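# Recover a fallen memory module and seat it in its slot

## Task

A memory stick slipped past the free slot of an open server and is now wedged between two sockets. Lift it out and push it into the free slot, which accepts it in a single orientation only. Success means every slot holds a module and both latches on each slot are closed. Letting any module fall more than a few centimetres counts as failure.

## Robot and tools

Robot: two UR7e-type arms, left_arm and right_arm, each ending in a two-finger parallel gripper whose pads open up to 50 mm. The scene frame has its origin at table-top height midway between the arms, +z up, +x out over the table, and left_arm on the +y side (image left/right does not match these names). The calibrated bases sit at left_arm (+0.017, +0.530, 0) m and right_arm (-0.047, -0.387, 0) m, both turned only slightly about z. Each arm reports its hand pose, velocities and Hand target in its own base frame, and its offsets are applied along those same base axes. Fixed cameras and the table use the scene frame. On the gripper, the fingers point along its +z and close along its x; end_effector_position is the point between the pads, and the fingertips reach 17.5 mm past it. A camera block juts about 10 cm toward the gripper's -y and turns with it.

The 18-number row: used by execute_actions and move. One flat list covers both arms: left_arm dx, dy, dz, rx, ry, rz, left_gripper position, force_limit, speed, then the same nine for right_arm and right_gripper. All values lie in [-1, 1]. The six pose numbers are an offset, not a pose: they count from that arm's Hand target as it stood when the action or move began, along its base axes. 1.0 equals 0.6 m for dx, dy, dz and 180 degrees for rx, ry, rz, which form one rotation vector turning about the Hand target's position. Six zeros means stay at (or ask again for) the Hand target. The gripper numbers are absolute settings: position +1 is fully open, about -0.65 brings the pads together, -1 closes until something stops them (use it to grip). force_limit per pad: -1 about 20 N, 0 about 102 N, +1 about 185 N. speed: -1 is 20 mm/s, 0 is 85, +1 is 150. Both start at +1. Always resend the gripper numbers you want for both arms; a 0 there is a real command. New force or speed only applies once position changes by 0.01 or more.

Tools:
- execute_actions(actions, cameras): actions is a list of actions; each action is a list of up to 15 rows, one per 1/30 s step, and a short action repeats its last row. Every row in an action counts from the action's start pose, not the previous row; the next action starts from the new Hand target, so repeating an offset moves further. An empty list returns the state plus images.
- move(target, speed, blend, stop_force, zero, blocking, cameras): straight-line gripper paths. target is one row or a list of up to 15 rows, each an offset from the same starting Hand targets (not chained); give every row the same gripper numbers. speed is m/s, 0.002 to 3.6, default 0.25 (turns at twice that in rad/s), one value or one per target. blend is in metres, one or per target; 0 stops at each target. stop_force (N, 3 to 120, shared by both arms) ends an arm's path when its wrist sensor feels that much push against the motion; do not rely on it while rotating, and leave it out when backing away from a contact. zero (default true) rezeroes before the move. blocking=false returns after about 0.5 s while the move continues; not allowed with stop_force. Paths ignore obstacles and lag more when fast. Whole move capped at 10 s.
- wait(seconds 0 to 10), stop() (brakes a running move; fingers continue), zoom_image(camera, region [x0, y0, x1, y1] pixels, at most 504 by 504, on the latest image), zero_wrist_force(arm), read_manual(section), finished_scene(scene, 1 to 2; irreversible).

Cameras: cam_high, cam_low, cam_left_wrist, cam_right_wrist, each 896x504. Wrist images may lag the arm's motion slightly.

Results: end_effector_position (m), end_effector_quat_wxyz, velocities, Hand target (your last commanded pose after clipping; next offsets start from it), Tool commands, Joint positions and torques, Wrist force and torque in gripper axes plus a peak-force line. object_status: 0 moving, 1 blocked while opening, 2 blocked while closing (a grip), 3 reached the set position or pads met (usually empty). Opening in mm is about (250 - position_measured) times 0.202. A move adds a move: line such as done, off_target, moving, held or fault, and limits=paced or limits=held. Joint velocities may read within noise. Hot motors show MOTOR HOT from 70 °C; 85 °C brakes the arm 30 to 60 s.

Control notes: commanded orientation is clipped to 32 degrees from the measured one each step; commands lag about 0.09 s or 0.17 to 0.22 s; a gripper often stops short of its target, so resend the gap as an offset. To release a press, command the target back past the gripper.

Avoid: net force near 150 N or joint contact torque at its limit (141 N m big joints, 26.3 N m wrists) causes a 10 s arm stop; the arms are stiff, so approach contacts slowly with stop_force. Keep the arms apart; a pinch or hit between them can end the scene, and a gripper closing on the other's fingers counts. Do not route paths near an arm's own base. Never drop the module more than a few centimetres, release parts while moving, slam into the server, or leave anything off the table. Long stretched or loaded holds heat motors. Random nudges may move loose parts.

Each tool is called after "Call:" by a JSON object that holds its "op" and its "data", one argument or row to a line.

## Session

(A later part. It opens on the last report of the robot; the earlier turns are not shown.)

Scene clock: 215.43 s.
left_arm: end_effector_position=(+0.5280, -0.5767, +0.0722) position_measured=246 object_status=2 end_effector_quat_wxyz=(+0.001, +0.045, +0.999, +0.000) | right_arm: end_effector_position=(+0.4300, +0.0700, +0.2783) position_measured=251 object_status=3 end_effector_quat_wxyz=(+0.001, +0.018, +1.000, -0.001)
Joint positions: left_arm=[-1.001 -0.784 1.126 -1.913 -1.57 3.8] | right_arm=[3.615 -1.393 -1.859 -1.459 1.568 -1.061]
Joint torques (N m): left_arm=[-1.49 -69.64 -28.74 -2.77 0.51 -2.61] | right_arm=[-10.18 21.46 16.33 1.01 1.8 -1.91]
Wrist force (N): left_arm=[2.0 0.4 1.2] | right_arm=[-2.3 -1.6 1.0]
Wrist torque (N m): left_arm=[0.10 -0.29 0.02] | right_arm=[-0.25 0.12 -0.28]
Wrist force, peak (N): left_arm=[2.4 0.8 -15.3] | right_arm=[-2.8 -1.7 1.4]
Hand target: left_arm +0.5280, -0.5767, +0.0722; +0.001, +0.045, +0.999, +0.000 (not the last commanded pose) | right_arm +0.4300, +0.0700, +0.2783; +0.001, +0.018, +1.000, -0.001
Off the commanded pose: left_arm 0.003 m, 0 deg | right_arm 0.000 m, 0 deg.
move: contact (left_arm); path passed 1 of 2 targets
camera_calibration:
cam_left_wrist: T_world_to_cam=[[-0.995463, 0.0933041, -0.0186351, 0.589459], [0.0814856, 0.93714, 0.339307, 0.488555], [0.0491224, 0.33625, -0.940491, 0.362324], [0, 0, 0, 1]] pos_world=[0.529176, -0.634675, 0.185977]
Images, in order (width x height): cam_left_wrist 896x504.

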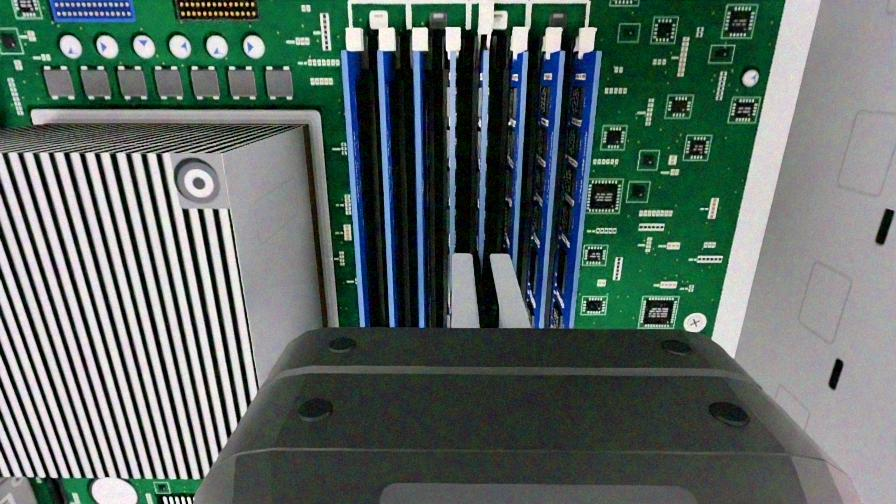

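At rest height. Release, lift, close, press.

Call:
{"op": "move", "data": {
  "target": [0,0,0,0,0,0,-0.55,-0.5,-0.5,0,0,0,0,0,0,-1,-0.9,-0.5],
  "cameras": []
}}

Call:
{"op": "move", "data": {
  "target": [0,0,0.02,0,0,0,-0.55,-0.5,-0.5,0,0,0,0,0,0,-1,-0.9,-0.5],
  "speed": 0.03,
  "cameras": []
}}

Call:
{"op": "move", "data": {
  "target": [0,0,0,0,0,0,-1,-0.9,-0.5,0,0,0,0,0,0,-1,-0.9,-0.5],
  "cameras": []
}}

Call:
{"op": "move", "data": {
  "target": [0,0,-0.04,0,0,0,-1,-0.9,-0.5,0,0,0,0,0,0,-1,-0.9,-0.5],
  "speed": 0.01,
  "stop_force": 90,
  "cameras": ["cam_left_wrist"]
}}

Call:
{"op": "zoom_image", "data": {
  "camera": "cam_left_wrist",
  "region": [390, 0, 550, 120]
}}

Call:
{"op": "move", "data": {
  "target": [
    [0,0,0.1,0,0,0,-1,-0.9,-0.5,0,0,0,0,0,0,-1,-0.9,-0.5],
    [0.02,0.2,0.15,0,0,0,-1,-0.9,-0.5,0,0,0,0,0,0,-1,-0.9,-0.5]
  ],
  "speed": 0.2,
  "blend": [0.02,0],
  "cameras": ["cam_left_wrist"]
}}

Call:
{"op": "zoom_image", "data": {
  "camera": "cam_left_wrist",
  "region": [380, 80, 580, 230]
}}

Scene clock: 218.73 s.
left_arm: end_effector_position=(+0.5280, -0.5767, +0.0722) position_measured=235 object_status=3 end_effector_quat_wxyz=(+0.001, +0.045, +0.999, +0.000) | right_arm: end_effector_position=(+0.4300, +0.0700, +0.2783) position_measured=251 object_status=3 end_effector_quat_wxyz=(+0.001, +0.018, +1.000, -0.001)
Joint positions: left_arm=[-1.001 -0.784 1.126 -1.913 -1.57 3.8] | right_arm=[3.615 -1.393 -1.859 -1.459 1.568 -1.061]
Joint torques (N m): left_arm=[7.87 -69.3 -29.25 -3.17 0.27 -2.47] | right_arm=[-10.62 21.92 17.09 1.04 2.01 -2.04]
Wrist force (N): left_arm=[1.9 0.1 0.9] | right_arm=[-2.3 -1.5 1.2]
Wrist torque (N m): left_arm=[0.05 -0.30 0.01] | right_arm=[-0.22 0.12 -0.27]
Wrist force, peak (N): left_arm=[2.4 0.1 1.4] | right_arm=[-2.6 -1.8 1.4]
Hand target: left_arm +0.5280, -0.5767, +0.0722; +0.001, +0.045, +0.999, +0.000 | right_arm +0.4300, +0.0700, +0.2783; +0.001, +0.018, +1.000, -0.001
Off the commanded pose: left_arm 0.000 m, 0 deg | right_arm 0.000 m, 0 deg.
move: done
No camera images: "cameras" was empty.

Scene clock: 219.60 s.
left_arm: end_effector_position=(+0.5280, -0.5767, +0.0840) position_measured=235 object_status=3 end_effector_quat_wxyz=(+0.001, +0.045, +0.999, +0.000) | right_arm: end_effector_position=(+0.4300, +0.0700, +0.2783) position_measured=251 object_status=3 end_effector_quat_wxyz=(+0.001, +0.018, +1.000, -0.001)
Joint positions: left_arm=[-1.001 -0.794 1.112 -1.89 -1.57 3.8] | right_arm=[3.615 -1.393 -1.859 -1.459 1.568 -1.061]
Joint torques (N m): left_arm=[7.02 -69.66 -28.8 -1.97 0.44 -2.37] | right_arm=[-10.88 21.9 17.06 1.08 1.82 -2.01]
Wrist force (N): left_arm=[1.8 0.2 1.2] | right_arm=[-2.4 -1.5 1.2]
Wrist torque (N m): left_arm=[0.08 -0.27 0.01] | right_arm=[-0.22 0.13 -0.27]
Wrist force, peak (N): left_arm=[2.3 0.2 0.8] | right_arm=[-2.6 -1.7 1.5]
Hand target: left_arm +0.5280, -0.5767, +0.0842; +0.001, +0.045, +0.999, +0.000 | right_arm +0.4300, +0.0700, +0.2783; +0.001, +0.018, +1.000, -0.001
Off the commanded pose: left_arm 0.000 m, 0 deg | right_arm 0.000 m, 0 deg.
move: done
No camera images: "cameras" was empty.

Scene clock: 220.10 s.
left_arm: end_effector_position=(+0.5280, -0.5767, +0.0842) position_measured=251 object_status=3 end_effector_quat_wxyz=(+0.001, +0.045, +0.999, +0.000) | right_arm: end_effector_position=(+0.4300, +0.0700, +0.2783) position_measured=251 object_status=3 end_effector_quat_wxyz=(+0.001, +0.018, +1.000, -0.001)
Joint positions: left_arm=[-1.001 -0.794 1.112 -1.889 -1.57 3.8] | right_arm=[3.615 -1.393 -1.859 -1.459 1.568 -1.061]
Joint torques (N m): left_arm=[7.08 -70.58 -29.69 -2 0.61 -2.41] | right_arm=[-10.4 21.63 16.36 1.07 1.89 -2.09]
Wrist force (N): left_arm=[1.6 0.4 0.8] | right_arm=[-2.6 -1.6 1.2]
Wrist torque (N m): left_arm=[0.13 -0.26 0.02] | right_arm=[-0.24 0.15 -0.28]
Wrist force, peak (N): left_arm=[1.8 0.4 1.2] | right_arm=[-2.4 -1.8 1.3]
Hand target: left_arm +0.5280, -0.5767, +0.0842; +0.001, +0.045, +0.999, +0.000 | right_arm +0.4300, +0.0700, +0.2783; +0.001, +0.018, +1.000, -0.001
Off the commanded pose: left_arm 0.000 m, 0 deg | right_arm 0.000 m, 0 deg.
move: done
No camera images: "cameras" was empty.

Scene clock: 223.10 s.
left_arm: end_effector_position=(+0.5282, -0.5768, +0.0698) position_measured=251 object_status=3 end_effector_quat_wxyz=(+0.001, +0.045, +0.999, +0.000) | right_arm: end_effector_position=(+0.4300, +0.0700, +0.2783) position_measured=251 object_status=3 end_effector_quat_wxyz=(+0.001, +0.018, +1.000, -0.001)
Joint positions: left_arm=[-1.001 -0.782 1.129 -1.919 -1.57 3.8] | right_arm=[3.615 -1.393 -1.859 -1.459 1.568 -1.061]
Joint torques (N m): left_arm=[-7.71 -5.05 3.26 3.22 -4.38 -1.84] | right_arm=[-10.15 22.38 17.18 1.23 1.9 -1.99]
Wrist force (N): left_arm=[5.6 17.8 -88.4] | right_arm=[-2.3 -1.6 1.3]
Wrist torque (N m): left_arm=[-0.05 -0.52 -0.05] | right_arm=[-0.24 0.12 -0.28]
Wrist force, peak (N): left_arm=[6.7 23.4 -104.0] | right_arm=[-2.7 -1.6 1.4]
Hand target: left_arm +0.5282, -0.5768, +0.0698; +0.001, +0.045, +0.999, +0.000 (not the last commanded pose) | right_arm +0.4300, +0.0700, +0.2783; +0.001, +0.018, +1.000, -0.001
Off the commanded pose: left_arm 0.010 m, 0 deg | right_arm 0.000 m, 0 deg.
move: contact (left_arm)
camera_calibration:
cam_left_wrist: T_world_to_cam=[[-0.995459, 0.0932447, -0.0191369, 0.589578], [0.0812906, 0.937361, 0.338742, 0.489771], [0.0495241, 0.335649, -0.940685, 0.359629], [0, 0, 0, 1]] pos_world=[0.529277, -0.634776, 0.183674]
Images, in order (width x height): cam_left_wrist 896x504.

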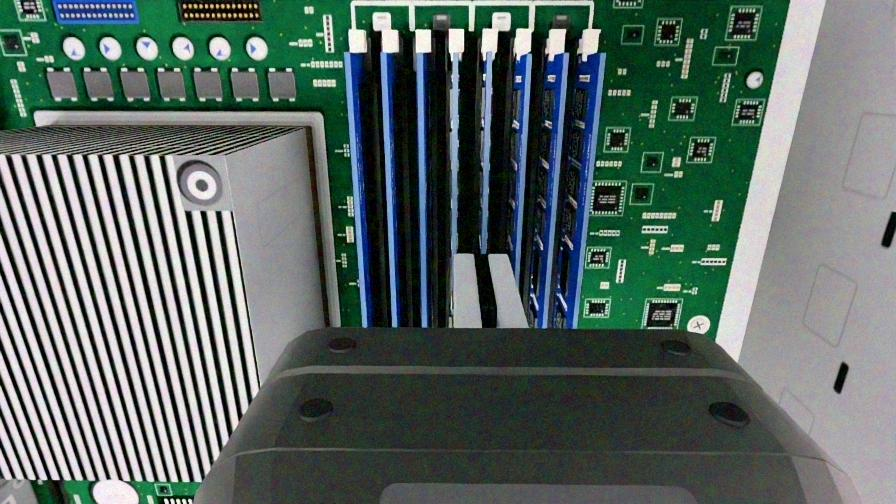

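Scaled by 3.150 from the camera's 896x504 image, which has a finer 1280x720 frame.

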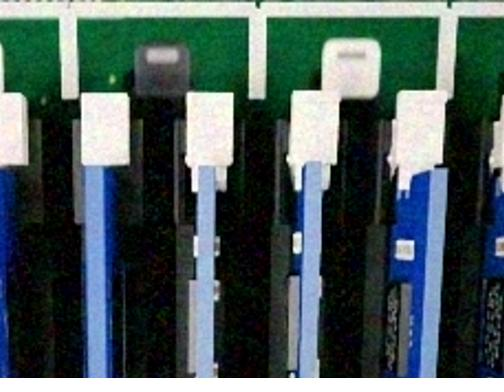

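Scene clock: 224.77 s.
left_arm: end_effector_position=(+0.5401, -0.4570, +0.1597) position_measured=251 object_status=3 end_effector_quat_wxyz=(+0.001, +0.045, +0.999, +0.000) | right_arm: end_effector_position=(+0.4300, +0.0700, +0.2783) position_measured=251 object_status=3 end_effector_quat_wxyz=(+0.001, +0.018, +1.000, -0.001)
Joint positions: left_arm=[-0.892 -1.033 1.314 -1.854 -1.57 3.909] | right_arm=[3.615 -1.393 -1.859 -1.459 1.568 -1.061]
Joint torques (N m): left_arm=[8.13 -61.43 -16.16 -4.56 -1.9 2.79] | right_arm=[-11.17 22.46 17.56 1.07 1.81 -1.82]
Wrist force (N): left_arm=[2.6 -0.1 0.7] | right_arm=[-2.3 -1.4 1.2]
Wrist torque (N m): left_arm=[0.02 -0.43 -0.11] | right_arm=[-0.20 0.11 -0.27]
Wrist force, peak (N): left_arm=[5.7 18.0 -88.2] | right_arm=[-2.7 -1.7 1.3]
Hand target: left_arm +0.5402, -0.4568, +0.1598; +0.001, +0.045, +0.999, +0.000 | right_arm +0.4300, +0.0700, +0.2783; +0.001, +0.018, +1.000, -0.001
Off the commanded pose: left_arm 0.000 m, 0 deg | right_arm 0.000 m, 0 deg.
move: done
camera_calibration:
cam_left_wrist: T_world_to_cam=[[-0.995459, 0.0932447, -0.0191369, 0.592064], [0.0812906, 0.937361, 0.338742, 0.345953], [0.0495241, 0.335649, -0.940685, 0.403358], [0, 0, 0, 1]] pos_world=[0.541277, -0.514876, 0.273574]
Images, in order (width x height): cam_left_wrist 896x504.

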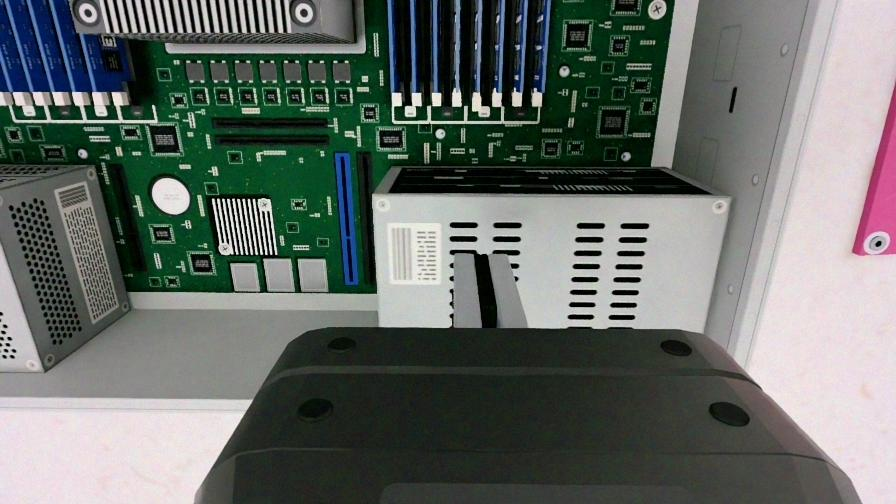

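Scaled by 2.520 from the camera's 896x504 image, which has a finer 1280x720 frame.

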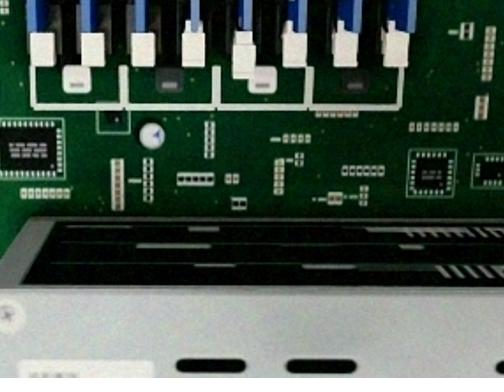

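Call:
{"op": "move", "data": {
  "target": [
    [-0.0137,-0.1253,0,0,0,0,-1,-0.9,-0.5,0,0,0,0,0,0,-1,-0.9,-0.5],
    [-0.0137,-0.1253,-0.133,0,0,0,-1,-0.9,-0.5,0,0,0,0,0,0,-1,-0.9,-0.5]
  ],
  "speed": [0.2,0.12],
  "blend": [0.01,0],
  "cameras": []
}}

Call:
{"op": "move", "data": {
  "target": [0,0,-0.026,0,0,0,-1,-0.9,-0.5,0,0,0,0,0,0,-1,-0.9,-0.5],
  "speed": 0.01,
  "stop_force": 85,
  "cameras": []
}}

Call:
{"op": "move", "data": {
  "target": [
    [0,0,0.1,0,0,0,-1,-0.9,-0.5,0,0,0,0,0,0,-1,-0.9,-0.5],
    [0.012,0.125,0.15,0,0,0,-1,-0.9,-0.5,0,0,0,0,0,0,-1,-0.9,-0.5]
  ],
  "speed": 0.2,
  "blend": [0.02,0],
  "cameras": ["cam_left_wrist"]
}}

Call:
{"op": "zoom_image", "data": {
  "camera": "cam_left_wrist",
  "region": [380, 80, 580, 230]
}}

Scene clock: 229.40 s.
left_arm: end_effector_position=(+0.5319, -0.5320, +0.0802) position_measured=251 object_status=3 end_effector_quat_wxyz=(+0.001, +0.045, +0.999, +0.000) | right_arm: end_effector_position=(+0.4300, +0.0700, +0.2783) position_measured=251 object_status=3 end_effector_quat_wxyz=(+0.001, +0.018, +1.000, -0.001)
Joint positions: left_arm=[-0.964 -0.863 1.245 -1.955 -1.57 3.838] | right_arm=[3.615 -1.393 -1.859 -1.459 1.568 -1.061]
Joint torques (N m): left_arm=[-6.93 -41.65 -16.8 -4.47 1.82 -2.67] | right_arm=[-10.45 22.5 16.49 1.28 1.97 -1.86]
Wrist force (N): left_arm=[2.0 -0.2 0.9] | right_arm=[-2.2 -1.6 1.0]
Wrist torque (N m): left_arm=[0.00 -0.33 0.03] | right_arm=[-0.24 0.11 -0.27]
Wrist force, peak (N): left_arm=[2.5 -2.1 0.0] | right_arm=[-2.7 -1.7 1.4]
Hand target: left_arm +0.5319, -0.5320, +0.0800; +0.001, +0.045, +0.999, +0.000 | right_arm +0.4300, +0.0700, +0.2783; +0.001, +0.018, +1.000, -0.001
Off the commanded pose: left_arm 0.000 m, 0 deg | right_arm 0.000 m, 0 deg.
move: done
No camera images: "cameras" was empty.

Scene clock: 231.90 s.
left_arm: end_effector_position=(+0.5321, -0.5321, +0.0700) position_measured=251 object_status=3 end_effector_quat_wxyz=(+0.001, +0.045, +0.999, -0.001) | right_arm: end_effector_position=(+0.4300, +0.0700, +0.2783) position_measured=251 object_status=3 end_effector_quat_wxyz=(+0.001, +0.018, +1.000, -0.001)
Joint positions: left_arm=[-0.964 -0.853 1.257 -1.977 -1.57 3.838] | right_arm=[3.615 -1.393 -1.859 -1.459 1.568 -1.061]
Joint torques (N m): left_arm=[-5.59 -8.2 -2.87 0.43 -4.72 -2.5] | right_arm=[-9.75 21.25 16.8 1.08 1.78 -1.78]
Wrist force (N): left_arm=[7.6 26.4 -83.3] | right_arm=[-2.5 -1.7 1.2]
Wrist torque (N m): left_arm=[-0.13 -0.68 -0.04] | right_arm=[-0.26 0.14 -0.28]
Wrist force, peak (N): left_arm=[8.7 31.1 -98.1] | right_arm=[-2.7 -1.8 1.2]
Hand target: left_arm +0.5321, -0.5321, +0.0700; +0.001, +0.045, +0.999, -0.001 (not the last commanded pose) | right_arm +0.4300, +0.0700, +0.2783; +0.001, +0.018, +1.000, -0.001
Off the commanded pose: left_arm 0.006 m, 0 deg | right_arm 0.000 m, 0 deg.
move: contact (left_arm)
No camera images: "cameras" was empty.

Scene clock: 233.30 s.
left_arm: end_effector_position=(+0.5393, -0.4573, +0.1599) position_measured=251 object_status=3 end_effector_quat_wxyz=(+0.001, +0.045, +0.999, -0.001) | right_arm: end_effector_position=(+0.4300, +0.0700, +0.2783) position_measured=251 object_status=3 end_effector_quat_wxyz=(+0.001, +0.018, +1.000, -0.001)
Joint positions: left_arm=[-0.893 -1.034 1.316 -1.856 -1.57 3.908] | right_arm=[3.615 -1.393 -1.859 -1.459 1.568 -1.061]
Joint torques (N m): left_arm=[7.38 -62.39 -15.22 -1.75 -1.95 2.87] | right_arm=[-10.34 21.76 16.97 1.26 1.87 -1.63]
Wrist force (N): left_arm=[2.8 0.9 0.7] | right_arm=[-2.5 -1.7 1.3]
Wrist torque (N m): left_arm=[0.18 -0.46 -0.11] | right_arm=[-0.26 0.15 -0.28]
Wrist force, peak (N): left_arm=[7.9 26.4 -82.8] | right_arm=[-2.7 -1.8 1.1]
Hand target: left_arm +0.5393, -0.4571, +0.1600; +0.001, +0.045, +0.999, -0.001 | right_arm +0.4300, +0.0700, +0.2783; +0.001, +0.018, +1.000, -0.001
Off the commanded pose: left_arm 0.000 m, 0 deg | right_arm 0.000 m, 0 deg.
move: done
camera_calibration:
cam_left_wrist: T_world_to_cam=[[-0.995449, 0.093186, -0.0199562, 0.59129], [0.080989, 0.937583, 0.338198, 0.346676], [0.050226, 0.335043, -0.940863, 0.403052], [0, 0, 0, 1]] pos_world=[0.540278, -0.515178, 0.273771]
Images, in order (width x height): cam_left_wrist 896x504.

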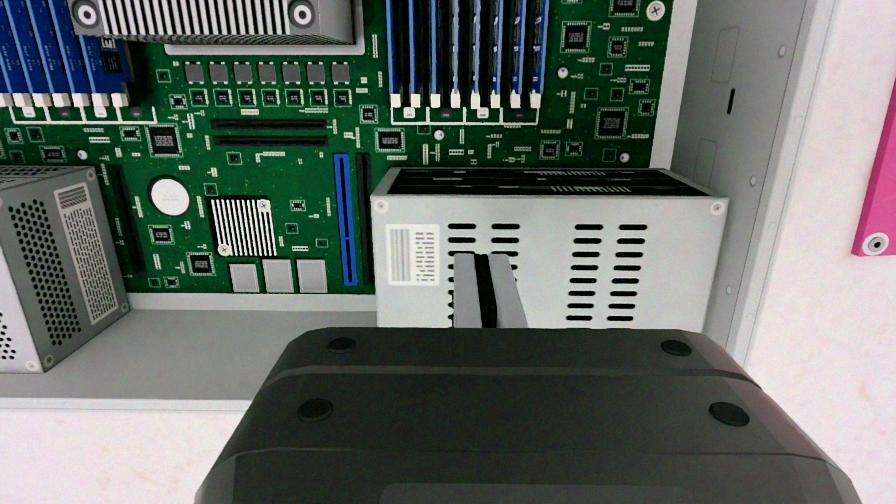

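Scaled by 2.520 from the camera's 896x504 image, which has a finer 1280x720 frame.

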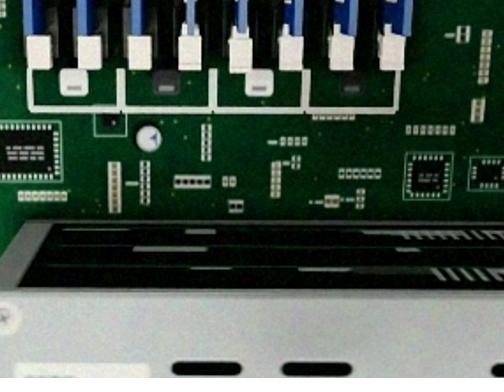

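Call:
{"op": "move", "data": {
  "target": [
    [-0.004,-0.05,-0.045,0,0,0,-1,-0.9,-0.5,0,0,0,0,0,0,-1,-0.9,-0.5]
  ],
  "speed": 0.2,
  "cameras": ["cam_left_wrist"]
}}

Call:
{"op": "zoom_image", "data": {
  "camera": "cam_left_wrist",
  "region": [370, 120, 570, 230]
}}

Call:
{"op": "move", "data": {
  "target": [
    [-0.014,-0.19,0.03,0,0,0,-1,-0.9,-0.5,0,0,0,0,0,0,-1,-0.9,-0.5],
    [-0.014,-0.19,-0.04,0,0,0,-1,-0.9,-0.5,0,0,0,0,0,0,-1,-0.9,-0.5]
  ],
  "speed": 0.2,
  "blend": [0.01,0],
  "cameras": ["cam_left_wrist"]
}}

Call:
{"op": "zoom_image", "data": {
  "camera": "cam_left_wrist",
  "region": [370, 60, 570, 170]
}}

Scene clock: 236.53 s.
left_arm: end_effector_position=(+0.5369, -0.4870, +0.1331) position_measured=251 object_status=3 end_effector_quat_wxyz=(+0.001, +0.045, +0.999, -0.001) | right_arm: end_effector_position=(+0.4300, +0.0700, +0.2783) position_measured=251 object_status=3 end_effector_quat_wxyz=(+0.001, +0.018, +1.000, -0.001)
Joint positions: left_arm=[-0.922 -0.973 1.289 -1.89 -1.57 3.879] | right_arm=[3.615 -1.393 -1.859 -1.459 1.568 -1.061]
Joint torques (N m): left_arm=[-7.51 -38.06 -29.43 -4.55 1.31 -2.75] | right_arm=[-10.19 21.33 17.23 1.03 1.73 -1.77]
Wrist force (N): left_arm=[2.6 1.0 0.8] | right_arm=[-2.3 -1.7 1.4]
Wrist torque (N m): left_arm=[0.21 -0.42 0.02] | right_arm=[-0.25 0.10 -0.27]
Wrist force, peak (N): left_arm=[2.9 1.4 0.9] | right_arm=[-2.8 -1.8 1.3]
Hand target: left_arm +0.5369, -0.4871, +0.1330; +0.001, +0.045, +0.999, -0.001 | right_arm +0.4300, +0.0700, +0.2783; +0.001, +0.018, +1.000, -0.001
Off the commanded pose: left_arm 0.000 m, 0 deg | right_arm 0.000 m, 0 deg.
move: done
camera_calibration:
cam_left_wrist: T_world_to_cam=[[-0.995449, 0.0931864, -0.0199643, 0.591136], [0.0809932, 0.937626, 0.338078, 0.383832], [0.0502233, 0.334922, -0.940906, 0.387854], [0, 0, 0, 1]] pos_world=[0.537878, -0.544878, 0.246971]
Images, in order (width x height): cam_left_wrist 896x504.

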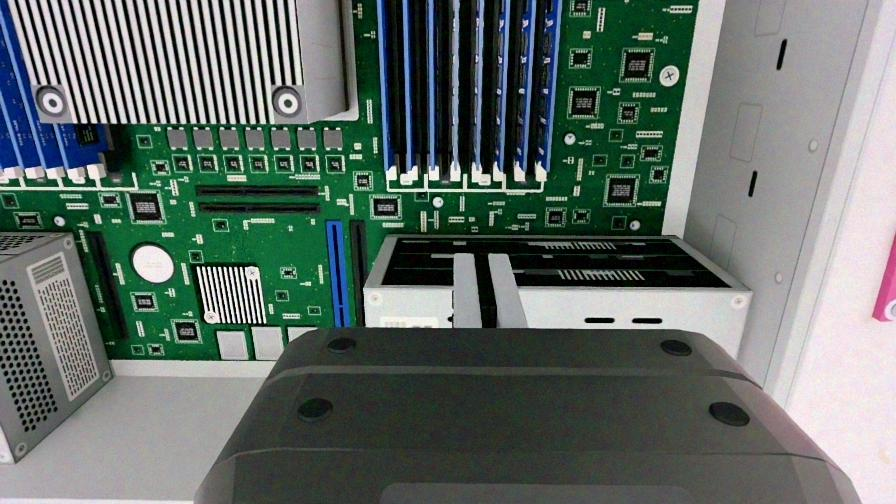

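Scaled by 2.520 from the camera's 896x504 image, which has a finer 1280x720 frame.

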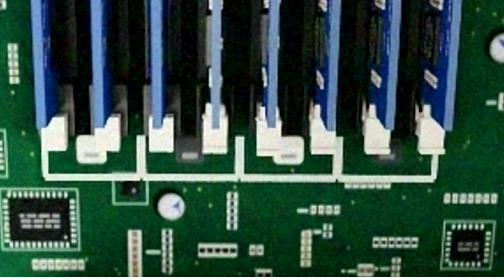

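Scene clock: 237.97 s.
left_arm: end_effector_position=(+0.5285, -0.6010, +0.1092) position_measured=251 object_status=3 end_effector_quat_wxyz=(+0.001, +0.045, +0.999, -0.001) | right_arm: end_effector_position=(+0.4300, +0.0700, +0.2783) position_measured=251 object_status=3 end_effector_quat_wxyz=(+0.001, +0.018, +1.000, -0.001)
Joint positions: left_arm=[-1.017 -0.765 0.993 -1.802 -1.569 3.784] | right_arm=[3.615 -1.393 -1.859 -1.459 1.568 -1.061]
Joint torques (N m): left_arm=[-6.82 -47.17 -30.4 -4.69 -2.11 -2.64] | right_arm=[-10.69 21.31 16.93 1.23 1.85 -1.82]
Wrist force (N): left_arm=[2.5 1.1 1.0] | right_arm=[-2.3 -1.9 1.3]
Wrist torque (N m): left_arm=[0.20 -0.40 0.02] | right_arm=[-0.28 0.13 -0.27]
Wrist force, peak (N): left_arm=[2.7 3.0 1.2] | right_arm=[-2.6 -1.9 1.2]
Hand target: left_arm +0.5285, -0.6011, +0.1090; +0.001, +0.045, +0.999, -0.001 | right_arm +0.4300, +0.0700, +0.2783; +0.001, +0.018, +1.000, -0.001
Off the commanded pose: left_arm 0.000 m, 0 deg | right_arm 0.000 m, 0 deg.
move: done
camera_calibration:
cam_left_wrist: T_world_to_cam=[[-0.995449, 0.093186, -0.0199562, 0.592918], [0.080989, 0.937583, 0.338198, 0.499429], [0.050226, 0.335043, -0.940863, 0.404038], [0, 0, 0, 1]] pos_world=[0.529478, -0.658878, 0.223071]
Images, in order (width x height): cam_left_wrist 896x504.

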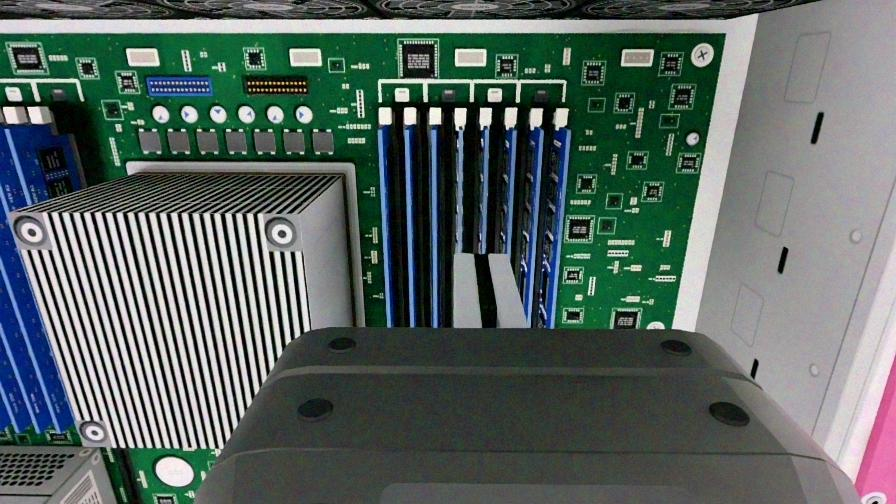

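Scaled by 2.520 from the camera's 896x504 image, which has a finer 1280x720 frame.

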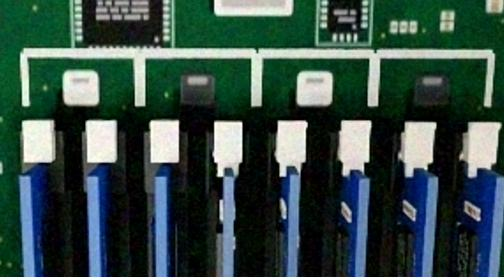

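Call:
{"op": "move", "data": {
  "target": [
    [0.0068,0.1285,0.0,0,0,0,-1,-0.9,-0.5,0,0,0,0,0,0,-1,-0.9,-0.5],
    [0.0068,0.1285,-0.052,0,0,0,-1,-0.9,-0.5,0,0,0,0,0,0,-1,-0.9,-0.5]
  ],
  "speed": [0.2,0.12],
  "cameras": []
}}

Call:
{"op": "move", "data": {
  "target": [0,0,-0.026,0,0,0,-1,-0.9,-0.5,0,0,0,0,0,0,-1,-0.9,-0.5],
  "speed": 0.01,
  "stop_force": 92,
  "cameras": []
}}

Call:
{"op": "move", "data": {
  "target": [
    [0,0,0.03,0,0,0,-1,-0.9,-0.5,0,0,0,0,0,0,-1,-0.9,-0.5],
    [0.007,0.062,0.105,0,0,0,-1,-0.9,-0.5,0,0,0,0,0,0,-1,-0.9,-0.5]
  ],
  "speed": 0.15,
  "blend": [0.002,0],
  "cameras": ["cam_left_wrist"]
}}

Call:
{"op": "zoom_image", "data": {
  "camera": "cam_left_wrist",
  "region": [370, 120, 570, 230]
}}

Scene clock: 243.43 s.
left_arm: end_effector_position=(+0.5326, -0.5240, +0.0780) position_measured=251 object_status=3 end_effector_quat_wxyz=(+0.001, +0.045, +0.999, -0.001) | right_arm: end_effector_position=(+0.4300, +0.0700, +0.2783) position_measured=251 object_status=3 end_effector_quat_wxyz=(+0.001, +0.018, +1.000, -0.001)
Joint positions: left_arm=[-0.957 -0.874 1.27 -1.97 -1.57 3.844] | right_arm=[3.615 -1.393 -1.859 -1.459 1.568 -1.061]
Joint torques (N m): left_arm=[8.79 -41.56 -17.56 -4.42 2.09 2.81] | right_arm=[-10.42 22.28 17.26 1.12 2.02 -1.76]
Wrist force (N): left_arm=[2.7 1.1 1.0] | right_arm=[-2.5 -1.6 1.4]
Wrist torque (N m): left_arm=[0.23 -0.44 -0.11] | right_arm=[-0.25 0.15 -0.27]
Wrist force, peak (N): left_arm=[2.4 3.1 1.0] | right_arm=[-2.7 -1.8 1.3]
Hand target: left_arm +0.5326, -0.5240, +0.0778; +0.001, +0.045, +0.999, -0.001 | right_arm +0.4300, +0.0700, +0.2783; +0.001, +0.018, +1.000, -0.001
Off the commanded pose: left_arm 0.000 m, 0 deg | right_arm 0.000 m, 0 deg.
move: done
No camera images: "cameras" was empty.

Scene clock: 245.73 s.
left_arm: end_effector_position=(+0.5328, -0.5241, +0.0699) position_measured=251 object_status=3 end_effector_quat_wxyz=(+0.002, +0.044, +0.999, -0.001) | right_arm: end_effector_position=(+0.4300, +0.0700, +0.2783) position_measured=251 object_status=3 end_effector_quat_wxyz=(+0.001, +0.018, +1.000, -0.001)
Joint positions: left_arm=[-0.957 -0.866 1.279 -1.988 -1.57 3.844] | right_arm=[3.615 -1.393 -1.859 -1.459 1.568 -1.061]
Joint torques (N m): left_arm=[-5.24 -7.32 -1.71 0.91 -2.86 2.31] | right_arm=[-10.19 21.56 16.57 1.3 1.79 -1.64]
Wrist force (N): left_arm=[11.2 25.5 -86.7] | right_arm=[-2.5 -1.6 1.1]
Wrist torque (N m): left_arm=[0.04 -0.80 -0.20] | right_arm=[-0.23 0.14 -0.27]
Wrist force, peak (N): left_arm=[13.1 30.5 -104.2] | right_arm=[-2.8 -1.6 1.2]
Hand target: left_arm +0.5328, -0.5241, +0.0699; +0.002, +0.044, +0.999, -0.001 (not the last commanded pose) | right_arm +0.4300, +0.0700, +0.2783; +0.001, +0.018, +1.000, -0.001
Off the commanded pose: left_arm 0.008 m, 0 deg | right_arm 0.000 m, 0 deg.
move: contact (left_arm)
No camera images: "cameras" was empty.

Scene clock: 246.90 s.
left_arm: end_effector_position=(+0.5370, -0.4871, +0.1327) position_measured=251 object_status=3 end_effector_quat_wxyz=(+0.002, +0.044, +0.999, -0.001) | right_arm: end_effector_position=(+0.4300, +0.0700, +0.2783) position_measured=251 object_status=3 end_effector_quat_wxyz=(+0.001, +0.018, +1.000, -0.001)
Joint positions: left_arm=[-0.922 -0.973 1.29 -1.892 -1.57 3.879] | right_arm=[3.615 -1.393 -1.859 -1.459 1.568 -1.061]
Joint torques (N m): left_arm=[9.35 -62.43 -17.3 -1.62 0.28 2.93] | right_arm=[-9.7 22.39 16.85 1.14 1.62 -1.77]
Wrist force (N): left_arm=[1.2 1.6 1.1] | right_arm=[-2.4 -1.6 1.1]
Wrist torque (N m): left_arm=[0.30 -0.21 -0.12] | right_arm=[-0.24 0.14 -0.28]
Wrist force, peak (N): left_arm=[10.8 25.4 -86.4] | right_arm=[-2.5 -1.7 1.5]
Hand target: left_arm +0.5370, -0.4869, +0.1329; +0.002, +0.044, +0.999, -0.001 | right_arm +0.4300, +0.0700, +0.2783; +0.001, +0.018, +1.000, -0.001
Off the commanded pose: left_arm 0.000 m, 0 deg | right_arm 0.000 m, 0 deg.
move: done
camera_calibration:
cam_left_wrist: T_world_to_cam=[[-0.995444, 0.093044, -0.0208236, 0.591254], [0.0806053, 0.937888, 0.337444, 0.38435], [0.0509274, 0.334228, -0.941115, 0.386831], [0, 0, 0, 1]] pos_world=[0.53788, -0.54478, 0.246667]
Images, in order (width x height): cam_left_wrist 896x504.

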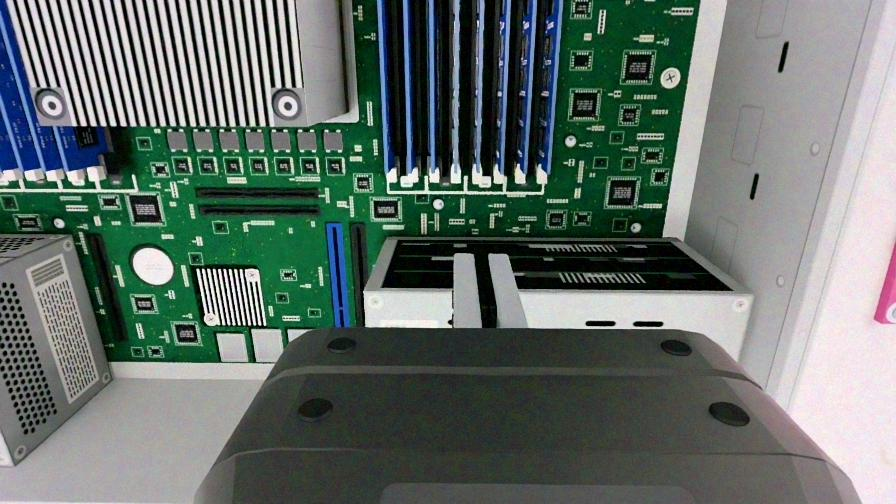

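Scaled by 2.520 from the camera's 896x504 image, which has a finer 1280x720 frame.

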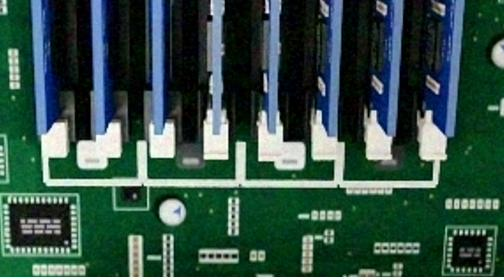

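Call:
{"op": "zoom_image", "data": {
  "camera": "cam_left_wrist",
  "region": [430, 150, 530, 200]
}}

Scaled by 5.040 from the camera's 896x504 image, which has a finer 1280x720 frame.

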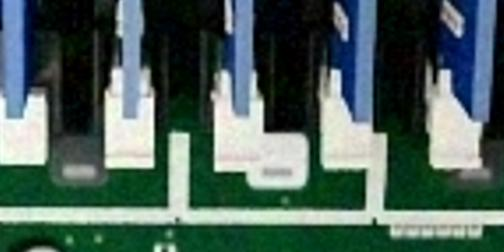

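Call:
{"op": "move", "data": {
  "target": [-0.002,-0.018,-0.05,0,0,0,-1,-0.9,-0.5,0,0,0,0,0,0,-1,-0.9,-0.5],
  "speed": 0.1,
  "cameras": ["cam_left_wrist"]
}}

Call:
{"op": "zoom_image", "data": {
  "camera": "cam_left_wrist",
  "region": [410, 180, 550, 250]
}}

Scene clock: 251.73 s.
left_arm: end_effector_position=(+0.5358, -0.4976, +0.1031) position_measured=251 object_status=3 end_effector_quat_wxyz=(+0.002, +0.044, +0.999, -0.001) | right_arm: end_effector_position=(+0.4300, +0.0700, +0.2783) position_measured=251 object_status=3 end_effector_quat_wxyz=(+0.001, +0.018, +1.000, -0.001)
Joint positions: left_arm=[-0.932 -0.934 1.305 -1.946 -1.57 3.869] | right_arm=[3.615 -1.393 -1.859 -1.459 1.568 -1.061]
Joint torques (N m): left_arm=[-6.58 -39.11 -17.98 -4.39 -0.47 -2.83] | right_arm=[-9.53 22.54 17.67 1.37 1.71 -1.51]
Wrist force (N): left_arm=[1.2 1.4 1.3] | right_arm=[-2.5 -1.5 1.1]
Wrist torque (N m): left_arm=[0.25 -0.20 0.02] | right_arm=[-0.23 0.16 -0.27]
Wrist force, peak (N): left_arm=[1.4 2.2 1.0] | right_arm=[-2.9 -1.7 1.3]
Hand target: left_arm +0.5358, -0.4977, +0.1029; +0.002, +0.044, +0.999, -0.001 | right_arm +0.4300, +0.0700, +0.2783; +0.001, +0.018, +1.000, -0.001
Off the commanded pose: left_arm 0.000 m, 0 deg | right_arm 0.000 m, 0 deg.
move: done
camera_calibration:
cam_left_wrist: T_world_to_cam=[[-0.995437, 0.093129, -0.0207923, 0.590466], [0.0806957, 0.93788, 0.337445, 0.404323], [0.0509266, 0.334228, -0.941115, 0.362578], [0, 0, 0, 1]] pos_world=[0.53668, -0.55538, 0.217068]
Images, in order (width x height): cam_left_wrist 896x504.

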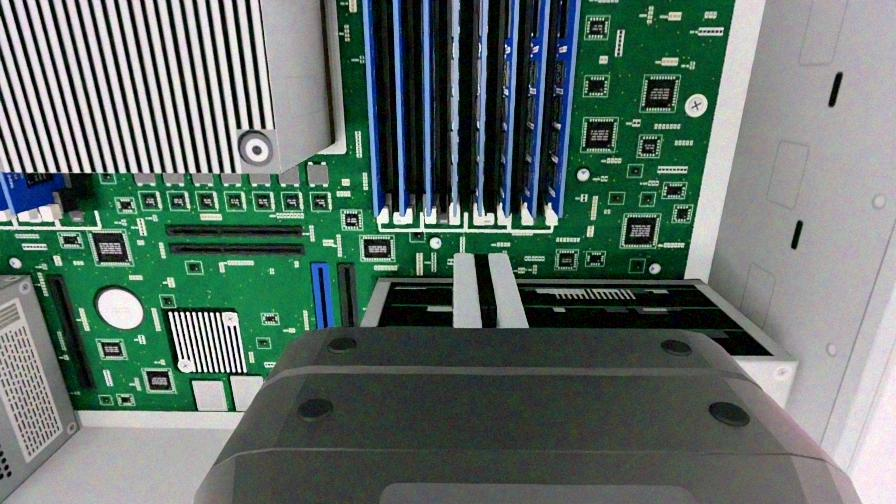

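Scaled by 3.600 from the camera's 896x504 image, which has a finer 1280x720 frame.

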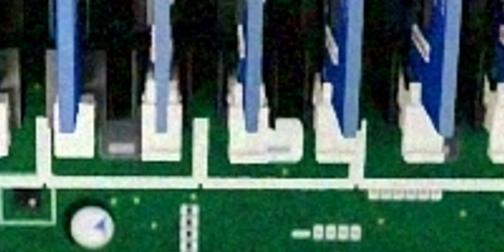

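Call:
{"op": "finished_scene", "data": {
  "scene": 2
}}

The scene is finished: the task was done.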